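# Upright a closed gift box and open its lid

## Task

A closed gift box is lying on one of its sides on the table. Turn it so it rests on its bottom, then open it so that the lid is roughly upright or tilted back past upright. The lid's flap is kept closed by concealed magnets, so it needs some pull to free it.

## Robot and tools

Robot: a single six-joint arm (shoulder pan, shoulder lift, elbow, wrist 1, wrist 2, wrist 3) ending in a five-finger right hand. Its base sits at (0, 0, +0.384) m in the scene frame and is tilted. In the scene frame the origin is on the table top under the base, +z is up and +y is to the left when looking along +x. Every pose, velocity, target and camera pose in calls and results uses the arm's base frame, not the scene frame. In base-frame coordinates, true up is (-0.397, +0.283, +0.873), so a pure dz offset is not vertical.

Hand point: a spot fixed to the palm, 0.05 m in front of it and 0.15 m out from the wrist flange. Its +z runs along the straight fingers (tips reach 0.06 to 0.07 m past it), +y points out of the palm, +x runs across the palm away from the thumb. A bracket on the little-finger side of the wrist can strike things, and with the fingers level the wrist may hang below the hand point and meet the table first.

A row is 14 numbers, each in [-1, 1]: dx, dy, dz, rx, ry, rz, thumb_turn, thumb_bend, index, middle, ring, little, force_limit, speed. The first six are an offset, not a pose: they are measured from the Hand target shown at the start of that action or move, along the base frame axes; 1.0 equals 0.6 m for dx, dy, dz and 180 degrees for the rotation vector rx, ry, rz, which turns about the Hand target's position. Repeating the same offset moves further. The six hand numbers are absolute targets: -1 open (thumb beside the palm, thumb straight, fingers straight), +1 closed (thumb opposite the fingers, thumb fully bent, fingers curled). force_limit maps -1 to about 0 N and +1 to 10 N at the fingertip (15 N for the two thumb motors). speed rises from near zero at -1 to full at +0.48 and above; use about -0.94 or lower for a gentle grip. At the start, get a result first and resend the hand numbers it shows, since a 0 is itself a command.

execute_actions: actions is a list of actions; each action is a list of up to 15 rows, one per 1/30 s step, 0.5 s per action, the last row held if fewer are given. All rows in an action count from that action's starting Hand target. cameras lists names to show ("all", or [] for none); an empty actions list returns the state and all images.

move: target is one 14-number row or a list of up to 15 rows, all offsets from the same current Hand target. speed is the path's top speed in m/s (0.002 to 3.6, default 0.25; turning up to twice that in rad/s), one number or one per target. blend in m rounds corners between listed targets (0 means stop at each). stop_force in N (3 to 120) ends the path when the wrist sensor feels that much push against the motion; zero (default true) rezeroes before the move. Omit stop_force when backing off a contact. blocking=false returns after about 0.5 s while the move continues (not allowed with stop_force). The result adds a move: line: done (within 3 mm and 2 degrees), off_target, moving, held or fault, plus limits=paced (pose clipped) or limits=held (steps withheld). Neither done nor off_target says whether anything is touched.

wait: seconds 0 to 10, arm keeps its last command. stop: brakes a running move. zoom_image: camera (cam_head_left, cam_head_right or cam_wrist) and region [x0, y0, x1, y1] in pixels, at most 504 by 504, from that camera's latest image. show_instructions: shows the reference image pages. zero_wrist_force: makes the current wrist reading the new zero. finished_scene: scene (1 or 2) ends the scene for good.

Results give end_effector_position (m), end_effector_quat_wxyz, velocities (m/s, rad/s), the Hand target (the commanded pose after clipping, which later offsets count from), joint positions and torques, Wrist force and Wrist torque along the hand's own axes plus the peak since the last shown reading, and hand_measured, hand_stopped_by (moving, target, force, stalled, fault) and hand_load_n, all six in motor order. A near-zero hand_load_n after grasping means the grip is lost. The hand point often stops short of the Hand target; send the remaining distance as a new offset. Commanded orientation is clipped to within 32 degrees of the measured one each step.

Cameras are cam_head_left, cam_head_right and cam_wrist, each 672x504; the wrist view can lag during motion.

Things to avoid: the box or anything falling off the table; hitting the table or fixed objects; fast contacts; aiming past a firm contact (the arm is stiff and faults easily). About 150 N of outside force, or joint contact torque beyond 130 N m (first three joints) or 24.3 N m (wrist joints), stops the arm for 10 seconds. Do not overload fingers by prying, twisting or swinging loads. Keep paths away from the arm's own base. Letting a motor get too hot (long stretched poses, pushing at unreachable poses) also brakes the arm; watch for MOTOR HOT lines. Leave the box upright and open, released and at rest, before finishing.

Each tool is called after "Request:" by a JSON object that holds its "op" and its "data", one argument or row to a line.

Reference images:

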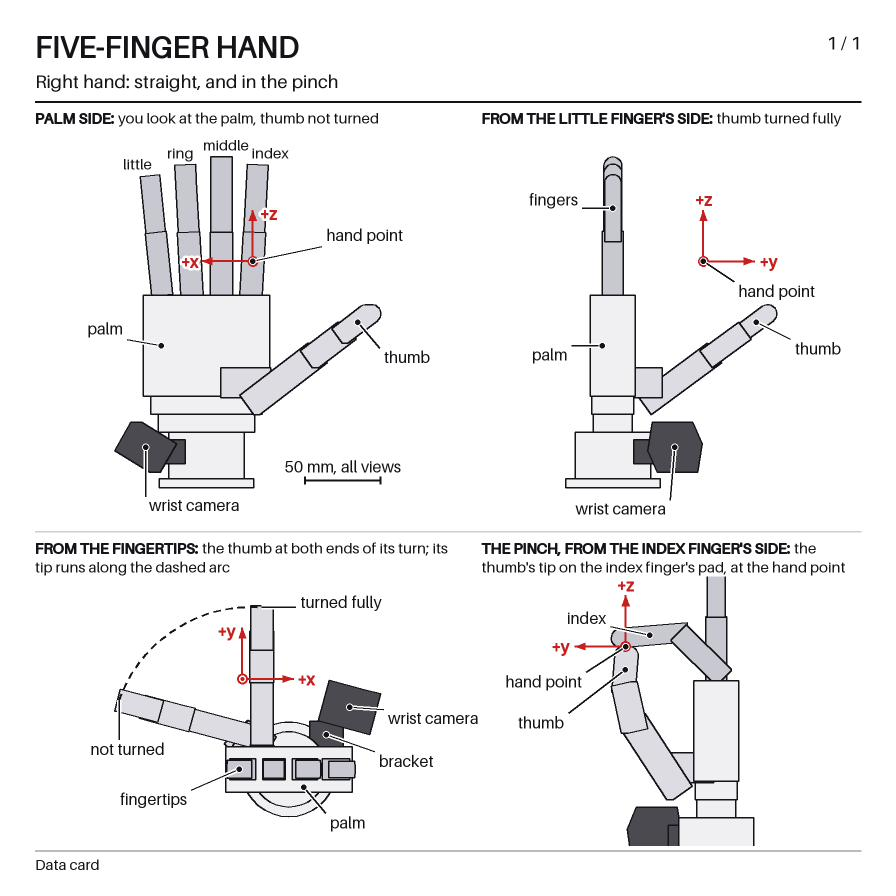

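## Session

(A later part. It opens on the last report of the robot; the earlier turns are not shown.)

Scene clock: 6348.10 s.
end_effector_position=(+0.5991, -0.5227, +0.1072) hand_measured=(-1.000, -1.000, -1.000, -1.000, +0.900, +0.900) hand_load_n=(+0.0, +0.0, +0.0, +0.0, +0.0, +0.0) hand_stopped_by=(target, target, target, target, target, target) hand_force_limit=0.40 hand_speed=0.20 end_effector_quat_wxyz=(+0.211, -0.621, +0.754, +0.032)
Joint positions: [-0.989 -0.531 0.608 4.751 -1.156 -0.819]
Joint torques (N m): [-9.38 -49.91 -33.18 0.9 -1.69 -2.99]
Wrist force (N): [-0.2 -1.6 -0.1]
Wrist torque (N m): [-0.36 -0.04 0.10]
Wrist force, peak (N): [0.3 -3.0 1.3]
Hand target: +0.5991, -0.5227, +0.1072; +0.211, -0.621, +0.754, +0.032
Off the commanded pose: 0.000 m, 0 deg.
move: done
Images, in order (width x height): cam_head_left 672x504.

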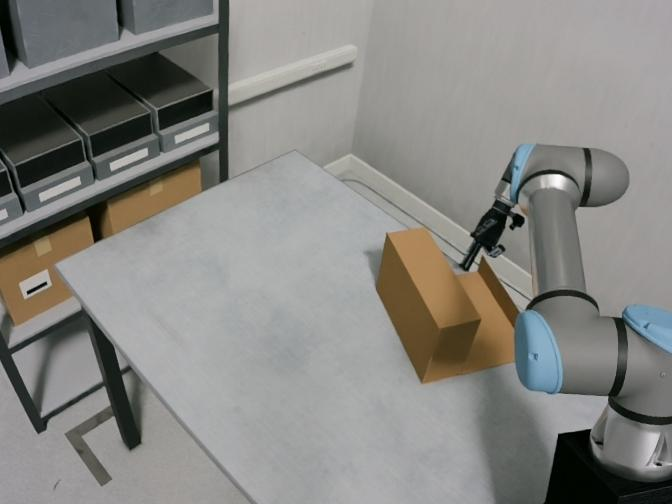

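Request:
{"op": "move", "data": {
  "target": [0.0055,-0.0039,-0.0121,0,0,0,-1,-1,-1,-1,0.9,0.9,0.4,0.2],
  "speed": 0.01,
  "stop_force": 3
}}

Request:
{"op": "move", "data": {
  "target": [0.0695,-0.0239,0.0394,0,0,0,-1,-1,-1,-1,0.9,0.9,0.4,0.2],
  "speed": 0.015,
  "cameras": ["cam_head_left","cam_wrist"]
}}

Request:
{"op": "zoom_image", "data": {
  "camera": "cam_head_left",
  "region": [420, 200, 540, 390]
}}

Scene clock: 6357.23 s.
end_effector_position=(+0.6003, -0.5236, +0.1045) hand_measured=(-1.000, -1.000, -1.000, -1.000, +0.900, +0.900) hand_load_n=(+0.0, +0.0, +0.0, -1.0, +0.0, +0.0) hand_stopped_by=(target, target, target, target, target, target) hand_force_limit=0.40 hand_speed=0.20 end_effector_quat_wxyz=(+0.211, -0.621, +0.754, +0.032)
Joint positions: [-0.988 -0.524 0.601 4.751 -1.156 -0.819]
Joint torques (N m): [-9.8 -69.67 -5.89 0.74 0.81 -2.84]
Wrist force (N): [-1.5 -0.8 -2.2]
Wrist torque (N m): [-0.24 -0.05 0.03]
Wrist force, peak (N): [-2.8 -0.4 -4.8]
Hand target: +0.6003, -0.5236, +0.1045; +0.211, -0.621, +0.754, +0.032 (not the last commanded pose)
Off the commanded pose: 0.005 m, 0 deg.
move: contact

Scene clock: 6361.00 s.
end_effector_position=(+0.6412, -0.5372, +0.1278) hand_measured=(-1.000, -1.000, -1.000, -1.000, +0.900, +0.900) hand_load_n=(+0.0, +0.0, +0.0, +0.0, +0.0, +0.0) hand_stopped_by=(target, target, target, target, target, target) hand_force_limit=0.40 hand_speed=0.20 end_effector_quat_wxyz=(+0.212, -0.619, +0.756, +0.021)
Joint positions: [-0.96 -0.269 0.035 5.025 -1.148 -0.779]
Joint torques (N m): [3.36 -50.51 -35.17 -2.82 2.31 2.62]
Wrist force (N): [-0.2 -2.0 0.0]
Wrist torque (N m): [-0.42 -0.05 0.02]
Wrist force, peak (N): [-1.7 -0.9 -2.4]
Hand target: +0.6420, -0.5380, +0.1281; +0.211, -0.621, +0.754, +0.032
Off the commanded pose: 0.001 m, 1 deg.
elbow stopped short: the move would have taken joint 3 (elbow) straighter than the controller allows.
move: done
camera_calibration:
cam_wrist: T_world_to_cam=[[-0.940983, 0.0215182, -0.33777, 0.665089], [-0.249895, 0.628891, 0.736239, 0.394291], [0.228263, 0.777196, -0.586398, 0.462435], [0, 0, 0, 1]] pos_world=[0.618812, -0.62168, 0.205525]
Images, in order (width x height): cam_head_left 672x504, cam_wrist 672x504.

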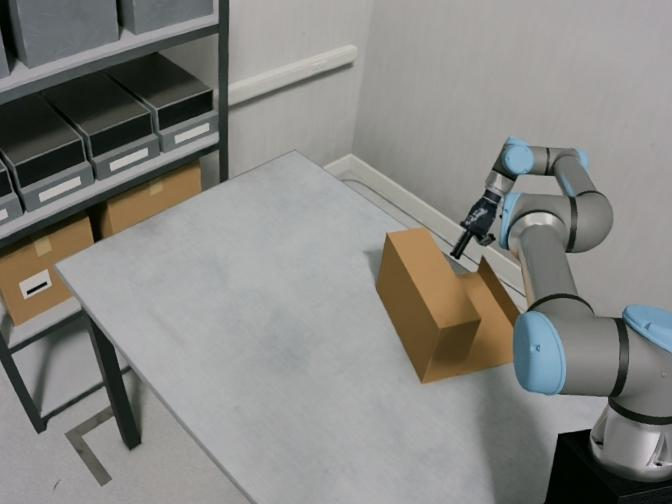

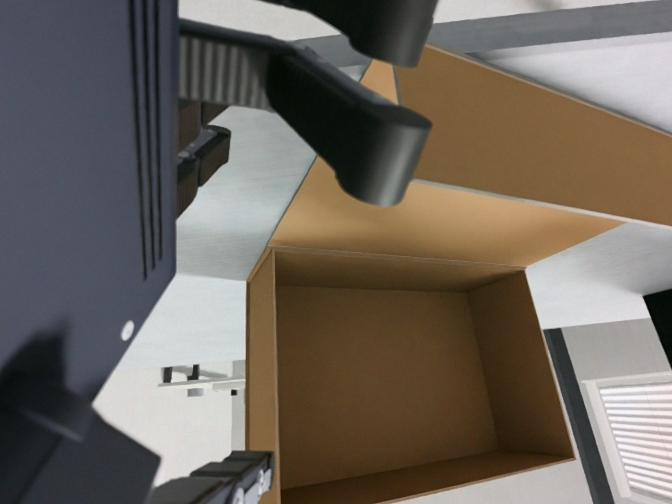

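Scaled by 2.653 from the camera's 672x504 image, which has a finer 960x720 frame.

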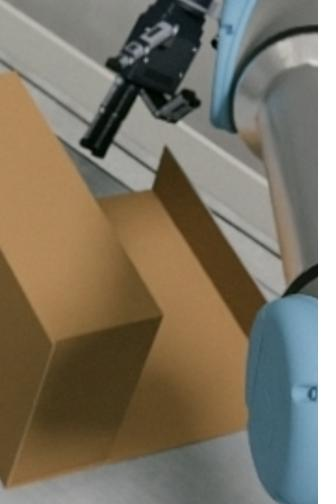

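Request:
{"op": "move", "data": {
  "target": [
    [-0.0794,0.0567,0.1746,0,0,0,-1,-1,-1,-1,0.9,0.9,0.4,0.2],
    [-0.1885,0.4436,0.2876,-0.1644,-0.0328,-0.0895,-1,-1,-1,-1,0.9,0.9,0.4,0.2]
  ],
  "speed": 0.15,
  "blend": 0.03
}}

Request:
{"op": "move", "data": {
  "target": [0,0,0,-0.1985,0.1418,0.4365,-1,-1,-0.2,-0.2,-0.2,-0.2,0.4,0.2],
  "speed": 0.3,
  "cameras": ["all"]
}}

Scene clock: 6419.27 s.
end_effector_position=(+0.5289, -0.2719, +0.3006) hand_measured=(-1.000, -1.000, -1.000, -1.000, +0.900, +0.900) hand_load_n=(+0.0, -0.5, +0.0, +0.0, +0.0, +0.0) hand_stopped_by=(target, target, target, target, target, target) hand_force_limit=0.40 hand_speed=0.20 end_effector_quat_wxyz=(+0.086, -0.544, +0.804, -0.222)
Joint positions: [-0.743 -1.464 1.664 4.034 -1.507 -0.346]
Joint torques (N m): [11.04 -53.18 -7.57 -3.96 -2.21 2.61]
Wrist force (N): [-0.2 -1.5 0.8]
Wrist torque (N m): [-0.34 -0.01 0.03]
Wrist force, peak (N): [-0.5 -2.3 0.2]
Hand target: +0.5289, -0.2718, +0.3007; +0.086, -0.544, +0.804, -0.223
Off the commanded pose: 0.000 m, 0 deg.
move: done

Scene clock: 6422.70 s.
end_effector_position=(+0.5289, -0.2718, +0.3007) hand_measured=(-1.000, -1.000, -0.200, -0.200, -0.200, -0.200) hand_load_n=(+0.0, +0.0, +0.0, +0.0, +0.0, +0.0) hand_stopped_by=(target, target, target, target, target, target) hand_force_limit=0.40 hand_speed=0.20 end_effector_quat_wxyz=(+0.115, +0.950, -0.188, +0.221)
Joint positions: [-0.568 -1.51 1.791 3.93 -1.624 -1.761]
Joint torques (N m): [1.21 -51.59 -5.51 -3.94 1.82 -2.75]
Wrist force (N): [-0.3 -2.1 0.1]
Wrist torque (N m): [-0.39 0.02 0.05]
Wrist force, peak (N): [-0.5 -2.1 0.2]
Hand target: +0.5289, -0.2718, +0.3007; +0.116, +0.950, -0.188, +0.221
Off the commanded pose: 0.000 m, 0 deg.
move: done
camera_calibration:
cam_wrist: T_world_to_cam=[[-0.190105, -0.959211, 0.209224, -0.216025], [-0.963799, 0.222921, 0.146278, 0.516709], [-0.186952, -0.173842, -0.966865, 0.458658], [0, 0, 0, 1]] pos_world=[0.542683, -0.242665, 0.413075]

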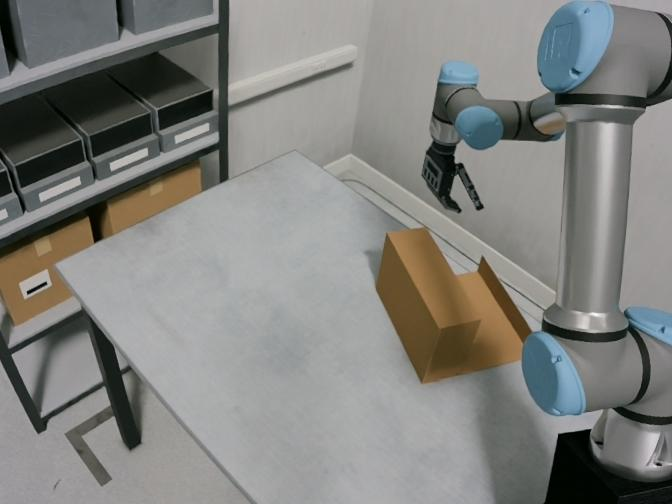

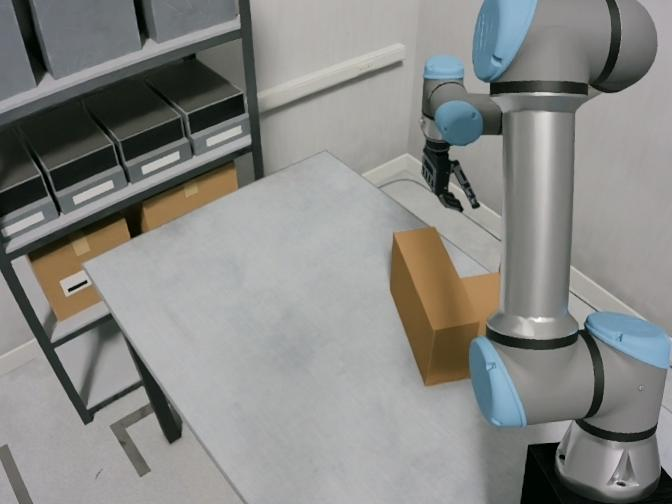

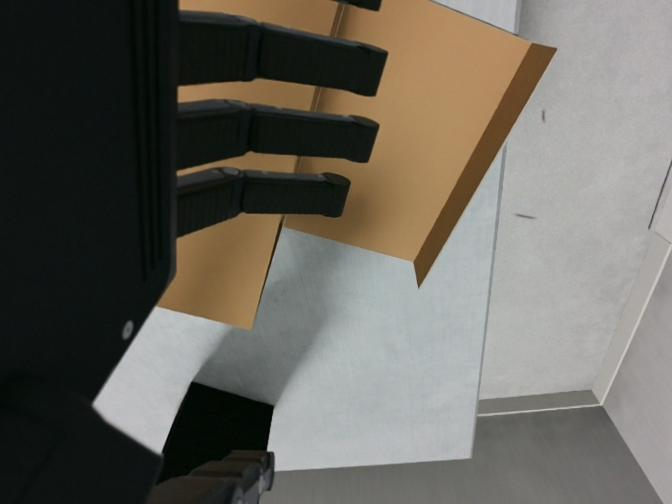

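Request:
{"op": "move", "data": {
  "target": [-0.0073,0.1898,-0.151,0.3704,-0.1272,0.2096,-1,1,-0.3,-0.3,-0.3,-0.3,0.4,0.2],
  "speed": 0.2,
  "cameras": ["all"]
}}

Request:
{"op": "zoom_image", "data": {
  "camera": "cam_head_left",
  "region": [360, 130, 560, 400]
}}

Scene clock: 6541.70 s.
end_effector_position=(+0.5245, -0.1579, +0.2101) hand_measured=(-1.000, +1.000, -0.300, -0.300, -0.300, -0.300) hand_load_n=(+0.0, +0.0, +0.0, +0.0, +0.0, +0.0) hand_stopped_by=(target, target, target, target, target, target) hand_force_limit=0.40 hand_speed=0.20 end_effector_quat_wxyz=(-0.522, +0.806, +0.005, +0.278)
Joint positions: [-0.939 -1.313 1.686 5.289 -0.542 -3.086]
Joint torques (N m): [-3.64 -29.23 -26.27 2.38 -2.05 -2.88]
Wrist force (N): [1.1 -1.0 0.5]
Wrist torque (N m): [0.02 -0.24 0.10]
Wrist force, peak (N): [-0.2 -2.5 0.5]
Hand target: +0.5245, -0.1579, +0.2101; -0.522, +0.806, +0.005, +0.278
Off the commanded pose: 0.000 m, 0 deg.
move: done
camera_calibration:
cam_wrist: T_world_to_cam=[[0.501517, -0.478526, -0.720759, -0.180171], [-0.862618, -0.340251, -0.374325, 0.467652], [-0.0661152, 0.80947, -0.583427, 0.401367], [0, 0, 0, 1]] pos_world=[0.520301, -0.251992, 0.279362]

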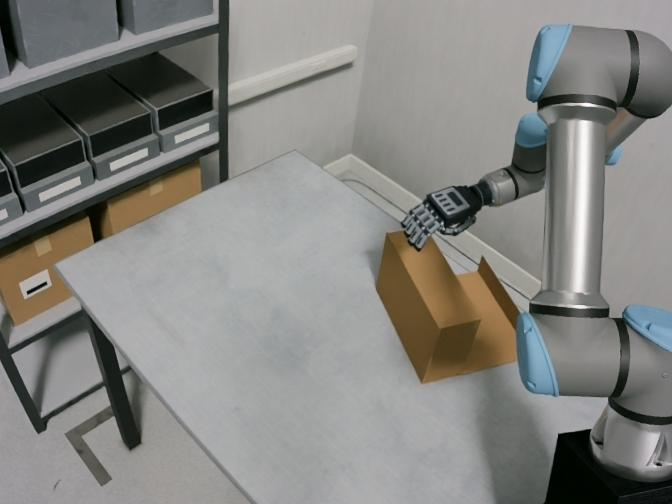

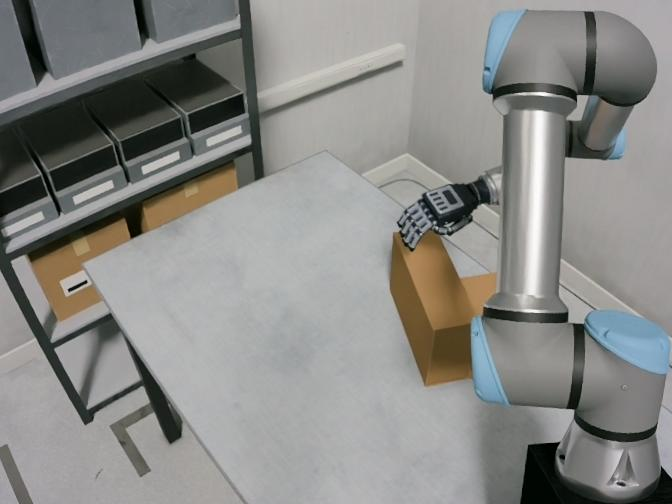

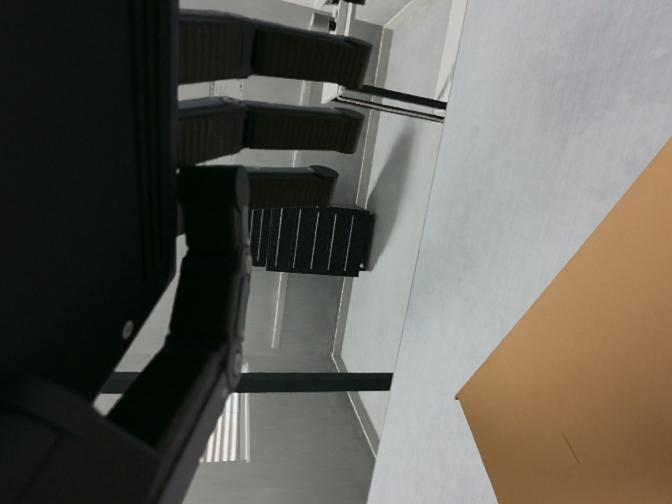

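Scaled by 1.867 from the camera's 672x504 image, which has a finer 960x720 frame.

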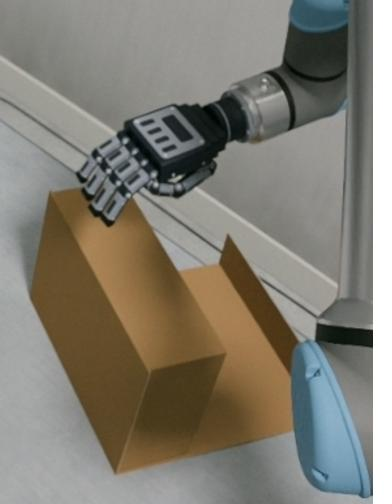

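Request:
{"op": "execute_actions", "data": {
  "actions": [],
  "cameras": ["cam_head_left","cam_wrist"]
}}

Scene clock: 6582.67 s.
end_effector_position=(+0.5245, -0.1579, +0.2101) hand_measured=(-1.000, +1.000, -0.300, -0.300, -0.300, -0.300) hand_load_n=(+0.0, +0.0, +0.0, +0.0, +0.0, +0.0) hand_stopped_by=(target, target, target, target, target, target) hand_force_limit=0.40 hand_speed=0.20 end_effector_quat_wxyz=(-0.522, +0.806, +0.005, +0.278)
Joint positions: [-0.939 -1.313 1.685 5.289 -0.542 -3.087]
Joint velocities: within noise
Joint torques (N m): [-4.39 -30.12 -25.97 2.43 -1.92 -2.92]
Wrist force (N): [1.0 -1.0 0.3]
Wrist torque (N m): [0.02 -0.21 0.09]
Wrist force, peak (N): [1.3 -1.2 0.2]
Hand target: +0.5245, -0.1579, +0.2101; -0.522, +0.806, +0.005, +0.278
Off the commanded pose: 0.000 m, 0 deg.
camera_calibration:
cam_wrist: T_world_to_cam=[[0.501654, -0.47833, -0.720794, -0.180185], [-0.862531, -0.340347, -0.374439, 0.467615], [-0.0662142, 0.809546, -0.583311, 0.401405], [0, 0, 0, 1]] pos_world=[0.520302, -0.251993, 0.279361]
Images, in order (width x height): cam_head_left 672x504, cam_wrist 672x504.

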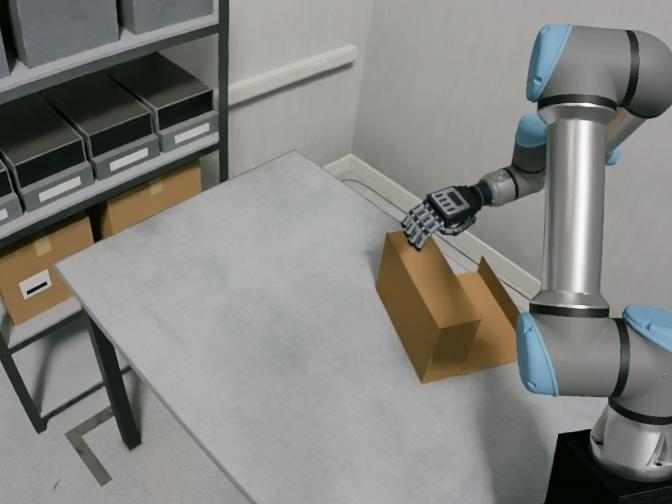

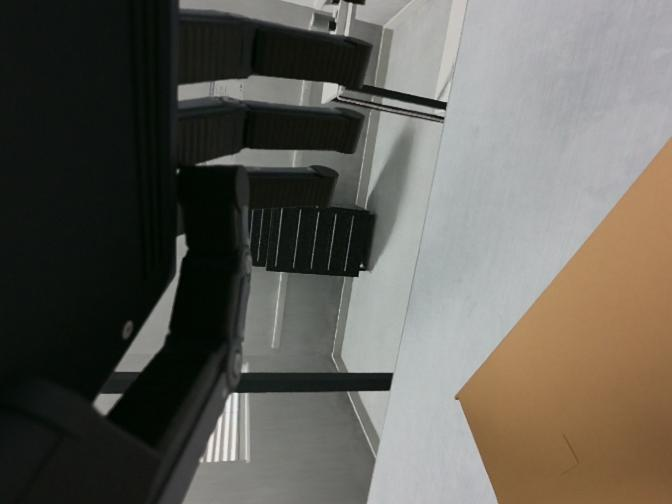

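Request:
{"op": "zoom_image", "data": {
  "camera": "cam_head_left",
  "region": [360, 160, 540, 295]
}}

Scaled by 2.800 from the camera's 672x504 image, which has a finer 960x720 frame.

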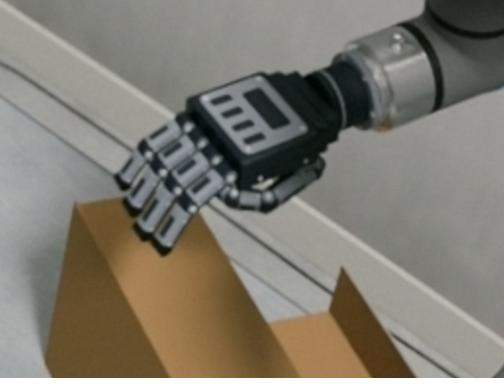

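Request:
{"op": "move", "data": {
  "target": [
    [0.0604,-0.0610,-0.1437,0,0,0,-1,1,-0.3,-0.3,-0.3,-0.3,0.4,0.2],
    [0.0842,-0.0780,-0.1961,0,0,0,-1,1,-0.3,-0.3,-0.3,-0.3,0.4,0.2]
  ],
  "speed": [0.08,0.015],
  "stop_force": 4,
  "cameras": ["cam_head_left","cam_wrist"]
}}

Scene clock: 6647.90 s.
end_effector_position=(+0.5712, -0.2020, +0.1007) hand_measured=(-1.000, +1.000, -0.300, -0.300, -0.300, -0.300) hand_load_n=(+0.0, +0.0, +2.5, +0.0, -0.5, +0.5) hand_stopped_by=(target, target, target, target, target, target) hand_force_limit=0.40 hand_speed=0.20 end_effector_quat_wxyz=(-0.522, +0.806, +0.005, +0.278)
Joint positions: [-0.92 -1.058 1.631 5.069 -0.526 -3.064]
Joint torques (N m): [-6.17 -55.65 2.34 2.13 -1.94 -3.06]
Wrist force (N): [0.8 -2.1 2.2]
Wrist torque (N m): [-0.03 -0.24 0.05]
Wrist force, peak (N): [0.6 -6.9 2.2]
Hand target: +0.5712, -0.2020, +0.1007; -0.522, +0.806, +0.005, +0.278 (not the last commanded pose)
Off the commanded pose: 0.010 m, 0 deg.
move: contact; path passed 1 of 2 targets
camera_calibration:
cam_wrist: T_world_to_cam=[[0.501647, -0.478233, -0.720863, -0.303495], [-0.862535, -0.34029, -0.374482, 0.452072], [-0.0662129, 0.809627, -0.583197, 0.376453], [0, 0, 0, 1]] pos_world=[0.567102, -0.296093, 0.170061]
Images, in order (width x height): cam_head_left 672x504, cam_wrist 672x504.

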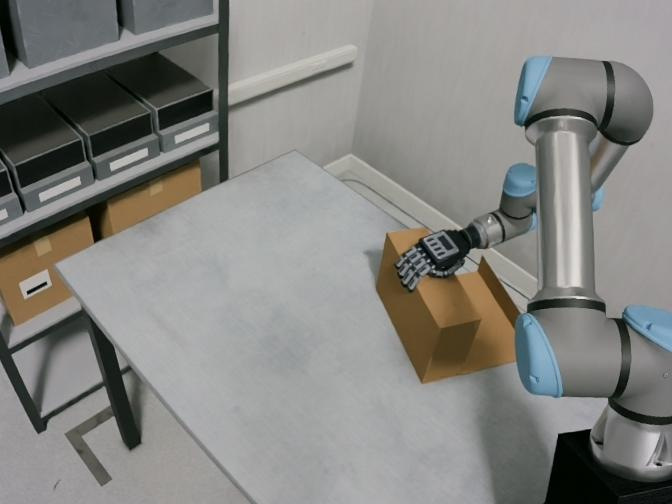

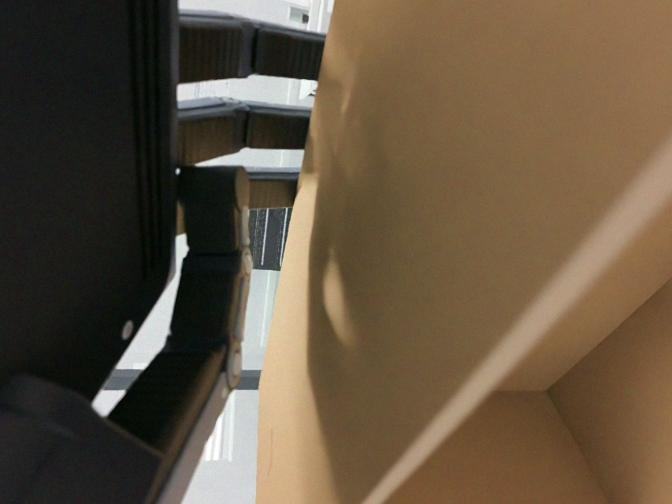

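Request:
{"op": "zoom_image", "data": {
  "camera": "cam_head_left",
  "region": [365, 210, 535, 395]
}}

Request:
{"op": "zoom_image", "data": {
  "camera": "cam_wrist",
  "region": [170, 0, 674, 504]
}}

Scaled by 2.724 from the camera's 672x504 image, which has a finer 960x720 frame.

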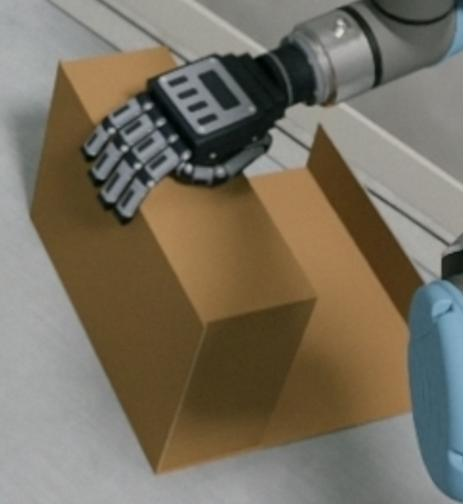

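Invalid region (170, 0, 674, 504): it reaches outside that camera's 672x504 image.

Request:
{"op": "move", "data": {
  "target": [
    [0.0053,0.0194,0.0057,0.0057,-0.0041,-0.0126,-1,1,-0.3,-0.3,-0.3,-0.3,0.4,0.2],
    [0.0172,0.0109,-0.0205,0.0057,-0.0041,-0.0126,-1,1,-0.3,-0.3,-0.3,-0.3,0.4,0.2]
  ],
  "speed": [0.02,0.01],
  "cameras": ["cam_head_left","cam_wrist"]
}}

Scene clock: 6725.73 s.
end_effector_position=(+0.5815, -0.1954, +0.0886) hand_measured=(-1.000, +1.000, -0.300, -0.300, -0.300, -0.300) hand_load_n=(+0.0, -0.5, +0.0, +0.0, +0.0, +0.0) hand_stopped_by=(target, target, target, target, target, target) hand_force_limit=0.40 hand_speed=0.20 end_effector_quat_wxyz=(-0.524, +0.800, -0.010, +0.294)
Joint positions: [-0.91 -1.046 1.667 5.004 -0.474 -3.037]
Joint torques (N m): [8.44 -30.93 -22.6 -1.83 1.98 2.24]
Wrist force (N): [0.9 -6.6 -2.6]
Wrist torque (N m): [-0.23 -0.11 -0.01]
Wrist force, peak (N): [1.1 -6.7 -3.9]
Hand target: +0.5816, -0.1955, +0.0884; -0.524, +0.800, -0.010, +0.294
Off the commanded pose: 0.000 m, 0 deg.
move: done
camera_calibration:
cam_wrist: T_world_to_cam=[[0.491884, -0.484985, -0.723077, -0.309671], [-0.870258, -0.299132, -0.391371, 0.472565], [-0.0264864, 0.821772, -0.5692, 0.342758], [0, 0, 0, 1]] pos_world=[0.572654, -0.290496, 0.15613]
Images, in order (width x height): cam_head_left 672x504, cam_wrist 672x504.

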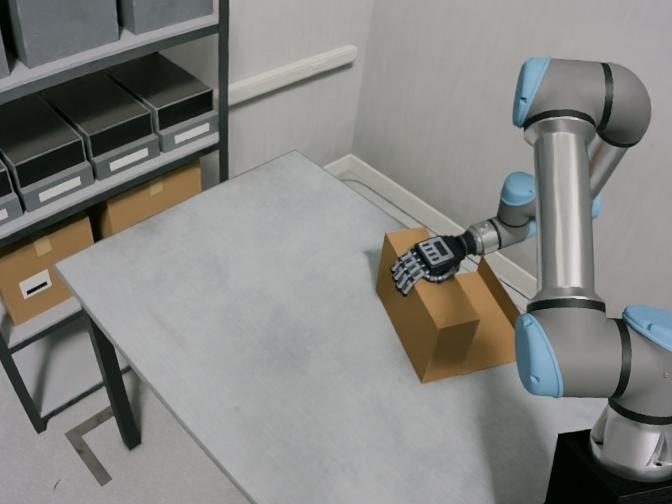

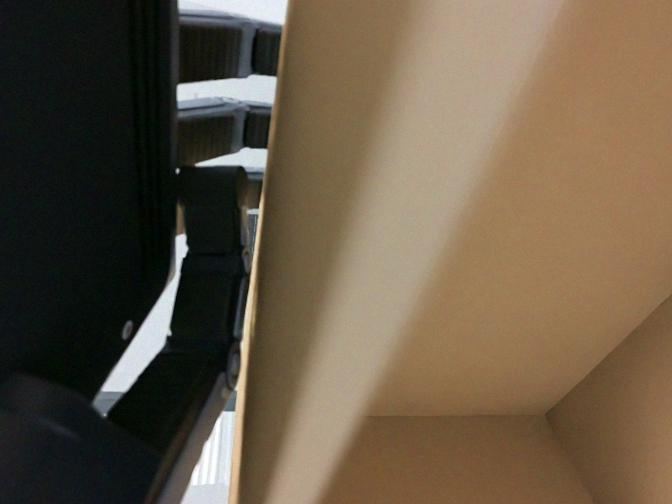

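Request:
{"op": "move", "data": {
  "target": [
    [-0.0036,0.0026,0.0080,0,0,0,-1,1,-0.3,-0.3,-0.3,-0.3,0.4,0.2],
    [-0.0036,0.0026,0.0080,0,0,0,-1,1,-0.02,-0.02,-0.02,-0.02,-0.8,-0.9]
  ],
  "speed": 0.02,
  "cameras": ["cam_head_left","cam_wrist"]
}}

Scene clock: 6740.07 s.
end_effector_position=(+0.5794, -0.1939, +0.0932) hand_measured=(-1.000, +1.000, -0.114, -0.086, -0.058, -0.022) hand_load_n=(+0.0, -1.0, +1.0, +1.0, +0.0, +2.0) hand_stopped_by=(target, target, force, force, force, force) hand_force_limit=-0.80 hand_speed=-0.90 end_effector_quat_wxyz=(-0.524, +0.800, -0.011, +0.294)
Joint positions: [-0.911 -1.058 1.671 5.013 -0.475 -3.039]
Joint torques (N m): [-4.19 -53.15 1.56 -0.14 -1.77 -2.78]
Wrist force (N): [1.5 -5.1 3.0]
Wrist torque (N m): [-0.12 -0.36 -0.05]
Wrist force, peak (N): [0.8 -11.7 -4.4]
Hand target: +0.5794, -0.1939, +0.0932; -0.524, +0.800, -0.010, +0.294
Off the commanded pose: 0.000 m, 0 deg.
move: done
camera_calibration:
cam_wrist: T_world_to_cam=[[0.491884, -0.484985, -0.723077, -0.304585], [-0.870258, -0.299132, -0.391371, 0.472986], [-0.0264864, 0.821772, -0.5692, 0.344089], [0, 0, 0, 1]] pos_world=[0.570554, -0.288996, 0.16073]
Images, in order (width x height): cam_head_left 672x504, cam_wrist 672x504.

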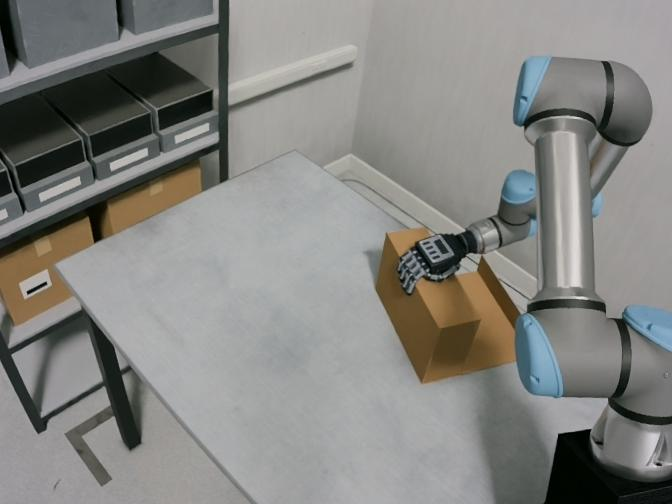

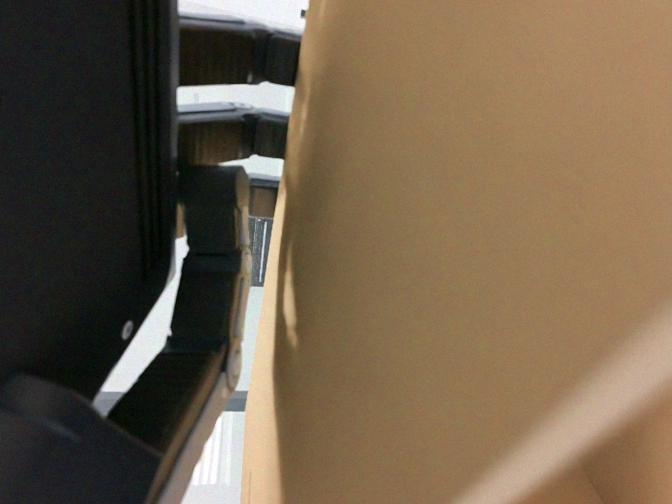

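Request:
{"op": "move", "data": {
  "target": [
    [0,0,0,0,0,0,-1,1,-0.35,-0.35,-0.35,-0.35,0.4,0.2],
    [-0.0794,0.0567,0.1746,0,0,0,-1,1,-0.35,-0.35,-0.35,-0.35,0.4,0.2]
  ],
  "speed": 0.05
}}

Request:
{"op": "move", "data": {
  "target": [0.0145,-0.2564,0.0899,-0.2565,-0.4131,0.1170,-1,1,0.9,-1,-1,-1,0.4,0.2],
  "speed": 0.12
}}

Request:
{"op": "move", "data": {
  "target": [0,0,0,-0.0222,0.0100,-0.0134,-1,1,0.9,-1,-1,-1,0.4,0.2],
  "speed": 0.1,
  "cameras": ["cam_head_left","cam_wrist"]
}}

Scene clock: 6982.30 s.
end_effector_position=(+0.5318, -0.1599, +0.1978) hand_measured=(-1.000, +1.000, -0.350, -0.350, -0.350, -0.350) hand_load_n=(+0.0, +0.0, +0.0, +0.0, +0.0, +0.0) hand_stopped_by=(target, target, target, target, target, target) hand_force_limit=0.40 hand_speed=0.20 end_effector_quat_wxyz=(-0.524, +0.800, -0.011, +0.294)
Joint positions: [-0.943 -1.301 1.717 5.246 -0.5 -3.079]
Joint torques (N m): [-4.32 -52.52 -9.72 2.42 -1.87 -3.03]
Wrist force (N): [0.9 -0.7 0.6]
Wrist torque (N m): [0.04 -0.21 0.09]
Wrist force, peak (N): [1.6 -6.4 2.7]
Hand target: +0.5318, -0.1599, +0.1980; -0.524, +0.800, -0.010, +0.294
Off the commanded pose: 0.000 m, 0 deg.
move: done

Scene clock: 6989.50 s.
end_effector_position=(+0.5405, -0.3137, +0.2519) hand_measured=(-1.000, +1.000, +0.518, -1.000, -1.000, -1.000) hand_load_n=(+0.0, -18.0, +8.0, +0.0, +0.0, +0.0) hand_stopped_by=(target, target, force, target, target, target) hand_force_limit=0.40 hand_speed=0.20 end_effector_quat_wxyz=(-0.135, +0.585, +0.537, +0.592)
Joint positions: [-1.168 -1.171 1.565 5.418 -0.617 -4.837]
Joint torques (N m): [-9.01 -32.24 -26.16 2.79 -2.22 -3.11]
Wrist force (N): [0.5 -1.6 1.1]
Wrist torque (N m): [-0.29 -0.07 -0.01]
Wrist force, peak (N): [0.3 -1.7 1.4]
Hand target: +0.5405, -0.3137, +0.2519; -0.135, +0.585, +0.537, +0.592
Off the commanded pose: 0.000 m, 0 deg.
move: done

Scene clock: 6990.63 s.
end_effector_position=(+0.5405, -0.3137, +0.2520) hand_measured=(-1.000, +1.000, +0.518, -1.000, -1.000, -1.000) hand_load_n=(-0.5, -18.5, +8.0, +0.0, +0.0, +0.0) hand_stopped_by=(target, target, force, target, target, target) hand_force_limit=0.40 hand_speed=0.20 end_effector_quat_wxyz=(-0.110, +0.610, +0.543, +0.567)
Joint positions: [-1.166 -1.237 1.633 5.263 -0.608 -4.714]
Joint torques (N m): [3.66 -53.34 -0.28 -1.32 1.96 2.32]
Wrist force (N): [0.1 -1.6 1.3]
Wrist torque (N m): [-0.30 0.02 -0.11]
Wrist force, peak (N): [0.3 -1.8 1.4]
Hand target: +0.5405, -0.3137, +0.2519; -0.110, +0.610, +0.543, +0.566
Off the commanded pose: 0.000 m, 0 deg.
move: done
camera_calibration:
cam_wrist: T_world_to_cam=[[0.731771, -0.223784, 0.643764, -0.620839], [0.0339956, -0.931397, -0.362414, -0.22889], [0.680702, 0.287089, -0.673962, 0.00838185], [0, 0, 0, 1]] pos_world=[0.456388, -0.354528, 0.32237]
Images, in order (width x height): cam_head_left 672x504, cam_wrist 672x504.

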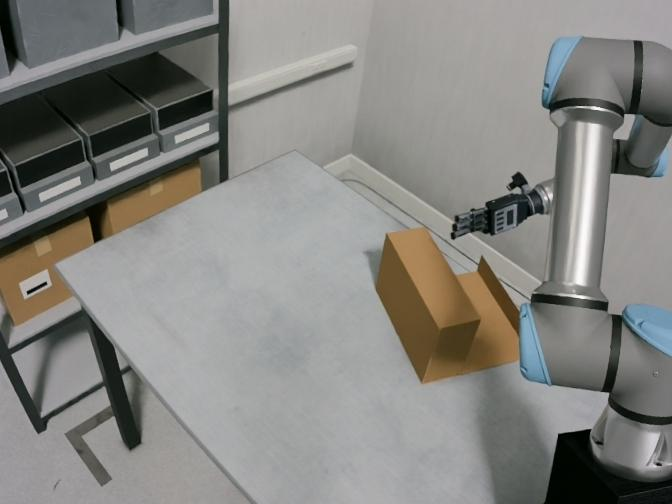

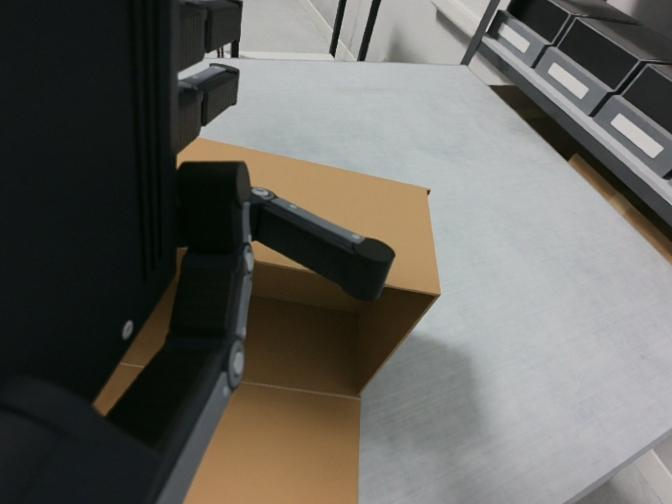

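Request:
{"op": "move", "data": {
  "target": [
    [0,0,0,0,0,0,-1,1,-0.2,-1,-1,-1,0.4,0.2],
    [0,0,0,0,0,0,-1,-1,-0.2,-1,-1,-1,0.4,0.2],
    [0,0,0,0,0,0,-1,-1,0.6,-1,-1,-1,0.4,0.2]
  ],
  "speed": 0.1,
  "cameras": ["cam_head_left","cam_wrist"]
}}

Scene clock: 7001.13 s.
end_effector_position=(+0.5405, -0.3137, +0.2519) hand_measured=(-1.000, -1.000, +0.600, -1.000, -1.000, -1.000) hand_load_n=(+0.0, +0.0, +0.0, +0.0, +0.0, +0.0) hand_stopped_by=(target, target, target, target, target, target) hand_force_limit=0.40 hand_speed=0.20 end_effector_quat_wxyz=(-0.110, +0.610, +0.543, +0.566)
Joint positions: [-1.166 -1.237 1.634 5.262 -0.608 -4.714]
Joint torques (N m): [3.84 -53.37 -2.56 -0.09 1.07 2.62]
Wrist force (N): [0.7 -1.7 1.5]
Wrist torque (N m): [-0.31 -0.06 -0.07]
Wrist force, peak (N): [0.5 -1.9 1.6]
Hand target: +0.5405, -0.3137, +0.2519; -0.110, +0.610, +0.543, +0.566
Off the commanded pose: 0.000 m, 0 deg.
move: done
camera_calibration:
cam_wrist: T_world_to_cam=[[0.731784, -0.223774, 0.643752, -0.620911], [0.0338481, -0.931462, -0.362261, -0.228898], [0.680695, 0.286886, -0.674055, 0.00827626], [0, 0, 0, 1]] pos_world=[0.456487, -0.354528, 0.322371]
Images, in order (width x height): cam_head_left 672x504, cam_wrist 672x504.

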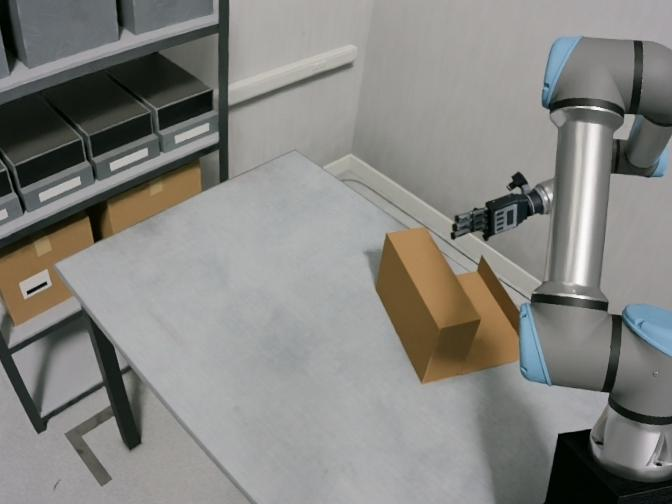

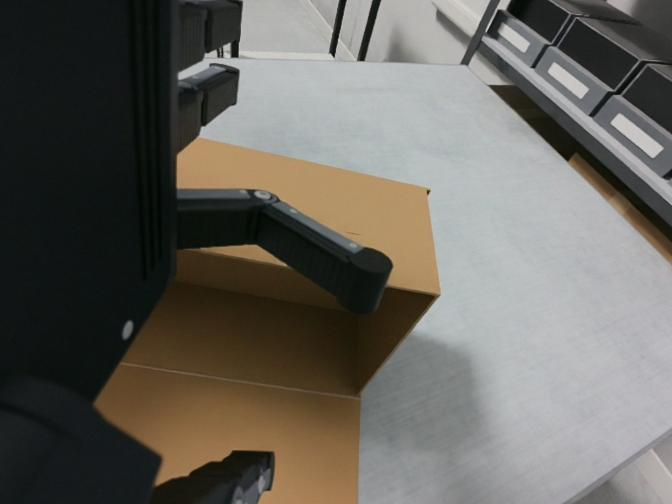

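Request:
{"op": "zoom_image", "data": {
  "camera": "cam_head_left",
  "region": [435, 160, 565, 257]
}}

Scaled by 3.877 from the camera's 672x504 image, which has a finer 960x720 frame.

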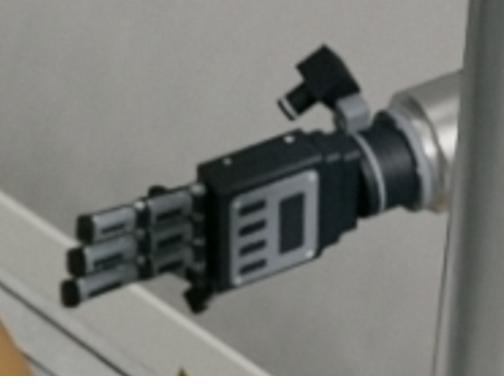

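Request:
{"op": "move", "data": {
  "target": [
    [0.0429,-0.0342,-0.1317,0,0,0,-1,-1,0.6,-1,-1,-1,0.4,0.2],
    [0.0562,-0.0436,-0.1608,0,0,0,-1,-1,0.6,-1,-1,-1,0.4,0.2]
  ],
  "speed": [0.06,0.008],
  "stop_force": 3,
  "cameras": ["cam_head_left","cam_wrist"]
}}

Scene clock: 7050.70 s.
end_effector_position=(+0.5674, -0.3351, +0.1704) hand_measured=(-1.000, -1.000, +0.600, -1.000, -1.000, -1.000) hand_load_n=(+0.0, +0.0, +0.0, +0.0, +0.0, +0.0) hand_stopped_by=(target, target, target, target, target, target) hand_force_limit=0.40 hand_speed=0.20 end_effector_quat_wxyz=(-0.110, +0.610, +0.543, +0.566)
Joint positions: [-1.138 -1.079 1.638 5.077 -0.586 -4.685]
Joint torques (N m): [-8.72 -53.25 2.3 1.82 -2.06 -2.69]
Wrist force (N): [3.2 -1.9 -0.4]
Wrist torque (N m): [-0.19 0.18 0.13]
Wrist force, peak (N): [6.2 -1.6 -3.0]
Hand target: +0.5674, -0.3351, +0.1704; -0.110, +0.610, +0.543, +0.566 (not the last commanded pose)
Off the commanded pose: 0.017 m, 0 deg.
move: contact; path passed 1 of 2 targets
camera_calibration:
cam_wrist: T_world_to_cam=[[0.731784, -0.223774, 0.643752, -0.592782], [0.0338481, -0.931462, -0.362261, -0.279299], [0.680695, 0.286886, -0.674055, -0.0588299], [0, 0, 0, 1]] pos_world=[0.483287, -0.375928, 0.240771]
Images, in order (width x height): cam_head_left 672x504, cam_wrist 672x504.

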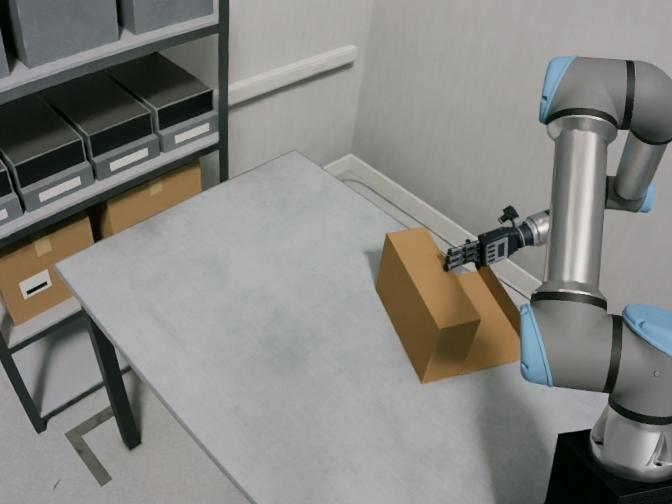

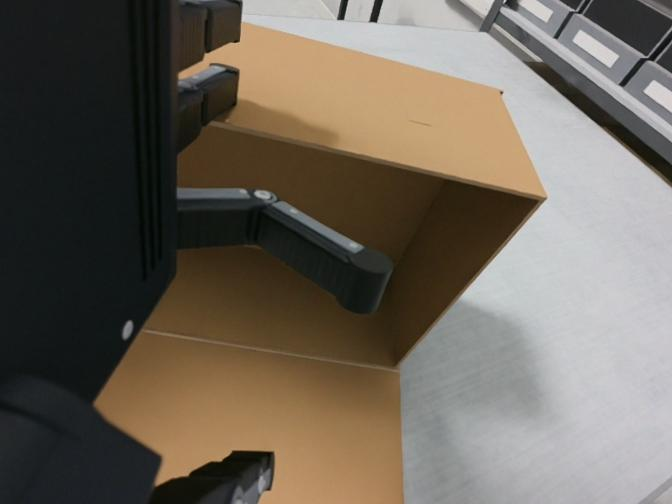

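Request:
{"op": "zoom_image", "data": {
  "camera": "cam_head_left",
  "region": [420, 195, 550, 292]
}}

Request:
{"op": "zoom_image", "data": {
  "camera": "cam_wrist",
  "region": [120, 20, 420, 245]
}}

Scaled by 3.877 from the camera's 672x504 image, which has a finer 960x720 frame.

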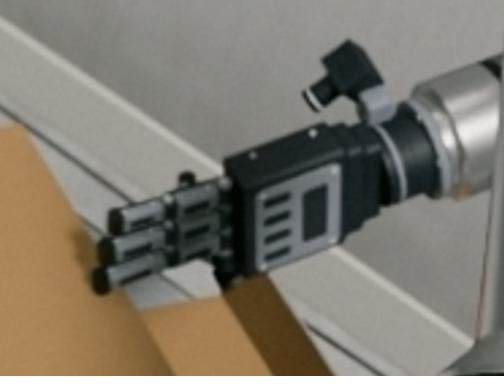

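Scaled by 1.680 from the camera's 672x504 image, which has a finer 960x720 frame.

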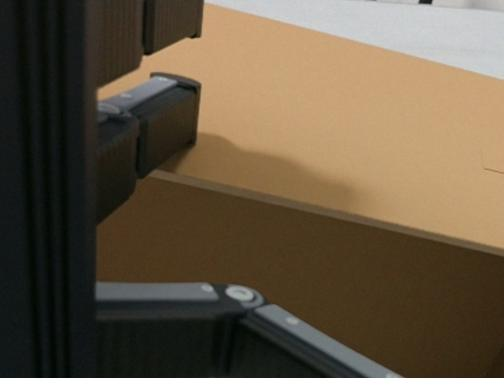

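Request:
{"op": "move", "data": {
  "target": [
    [-0.0005,0.0004,0.0012,0,0,0,-1,-1,0.6,-1,-1,-1,0.4,0.2],
    [-0.0005,0.0004,0.0012,0,0,0,-1,-1,-1,-1,-1,-1,0.4,-0.6]
  ],
  "speed": 0.01,
  "cameras": ["cam_wrist"]
}}

Request:
{"op": "zoom_image", "data": {
  "camera": "cam_wrist",
  "region": [120, 20, 420, 245]
}}

Scene clock: 7125.90 s.
end_effector_position=(+0.5670, -0.3348, +0.1711) hand_measured=(-1.000, -1.000, -1.000, -1.000, -1.000, -1.000) hand_load_n=(+0.0, +0.0, +0.0, +0.0, +0.0, +0.0) hand_stopped_by=(target, target, target, target, target, target) hand_force_limit=0.40 hand_speed=-0.60 end_effector_quat_wxyz=(-0.110, +0.610, +0.543, +0.566)
Joint positions: [-1.138 -1.081 1.638 5.078 -0.586 -4.685]
Joint torques (N m): [-8.86 -54.82 0.88 1.95 -1.68 -2.76]
Wrist force (N): [0.2 -1.9 1.0]
Wrist torque (N m): [-0.36 -0.01 -0.09]
Wrist force, peak (N): [4.0 -1.8 -0.9]
Hand target: +0.5671, -0.3348, +0.1711; -0.110, +0.610, +0.543, +0.566
Off the commanded pose: 0.000 m, 0 deg.
move: done
camera_calibration:
cam_wrist: T_world_to_cam=[[0.731784, -0.223774, 0.643752, -0.592945], [0.0338481, -0.931462, -0.362261, -0.278756], [0.680695, 0.286886, -0.674055, -0.0582399], [0, 0, 0, 1]] pos_world=[0.482987, -0.375628, 0.241471]
Images, in order (width x height): cam_wrist 672x504.

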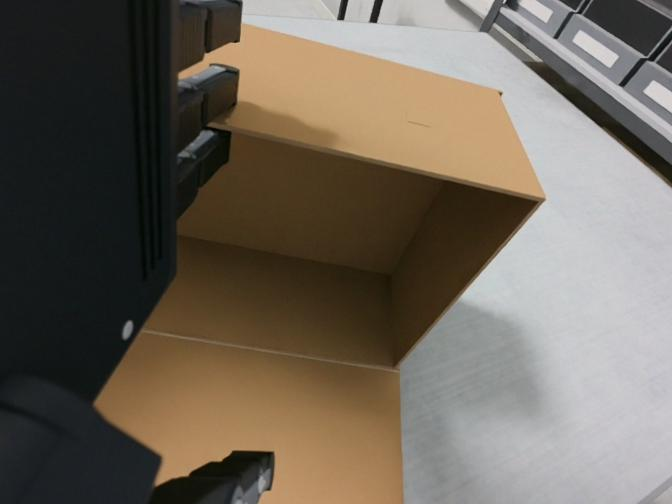

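Scaled by 1.680 from the camera's 672x504 image, which has a finer 960x720 frame.

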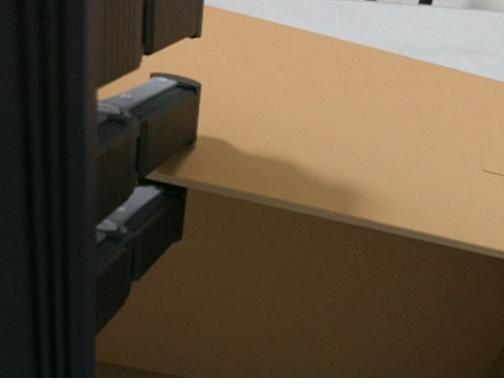

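Request:
{"op": "move", "data": {
  "target": [0.0037,0.0075,-0.0004,0,0,0,-1,-1,-1,-1,-1,-1,0.4,-0.6],
  "speed": 0.008,
  "stop_force": 4,
  "cameras": ["cam_wrist"]
}}

Request:
{"op": "zoom_image", "data": {
  "camera": "cam_wrist",
  "region": [120, 20, 420, 245]
}}

Scene clock: 7139.03 s.
end_effector_position=(+0.5693, -0.3303, +0.1709) hand_measured=(-1.000, -1.000, -1.000, -1.000, -1.000, -1.000) hand_load_n=(+0.0, +0.0, +0.0, +0.0, +0.0, +0.0) hand_stopped_by=(target, target, target, target, target, target) hand_force_limit=0.40 hand_speed=-0.60 end_effector_quat_wxyz=(-0.110, +0.610, +0.543, +0.566)
Joint positions: [-1.132 -1.086 1.647 5.068 -0.581 -4.678]
Joint torques (N m): [3.72 -54.71 2.18 -1.29 1.93 2.52]
Wrist force (N): [0.2 -1.7 1.1]
Wrist torque (N m): [-0.33 -0.01 -0.09]
Wrist force, peak (N): [0.4 -1.9 1.3]
Hand target: +0.5693, -0.3303, +0.1709; -0.110, +0.610, +0.543, +0.566
Off the commanded pose: 0.000 m, 0 deg.
move: done
camera_calibration:
cam_wrist: T_world_to_cam=[[0.731784, -0.223774, 0.643752, -0.593493], [0.0338481, -0.931462, -0.362261, -0.274715], [0.680695, 0.286886, -0.674055, -0.0612313], [0, 0, 0, 1]] pos_world=[0.485287, -0.371128, 0.241271]
Images, in order (width x height): cam_wrist 672x504.

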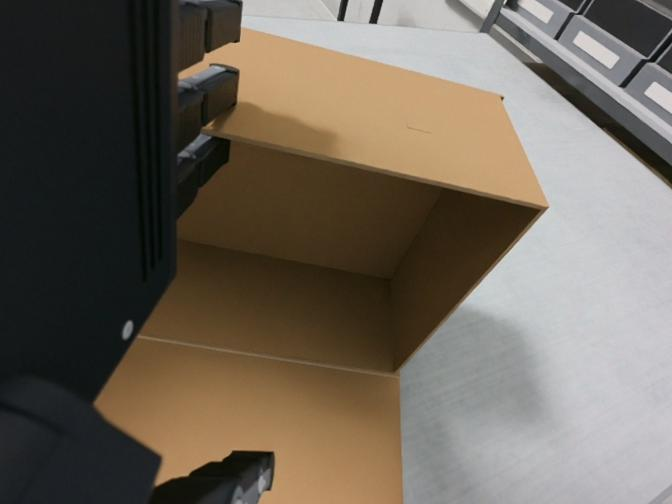

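Scaled by 1.680 from the camera's 672x504 image, which has a finer 960x720 frame.

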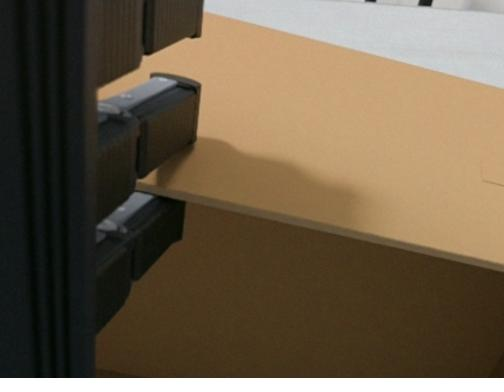

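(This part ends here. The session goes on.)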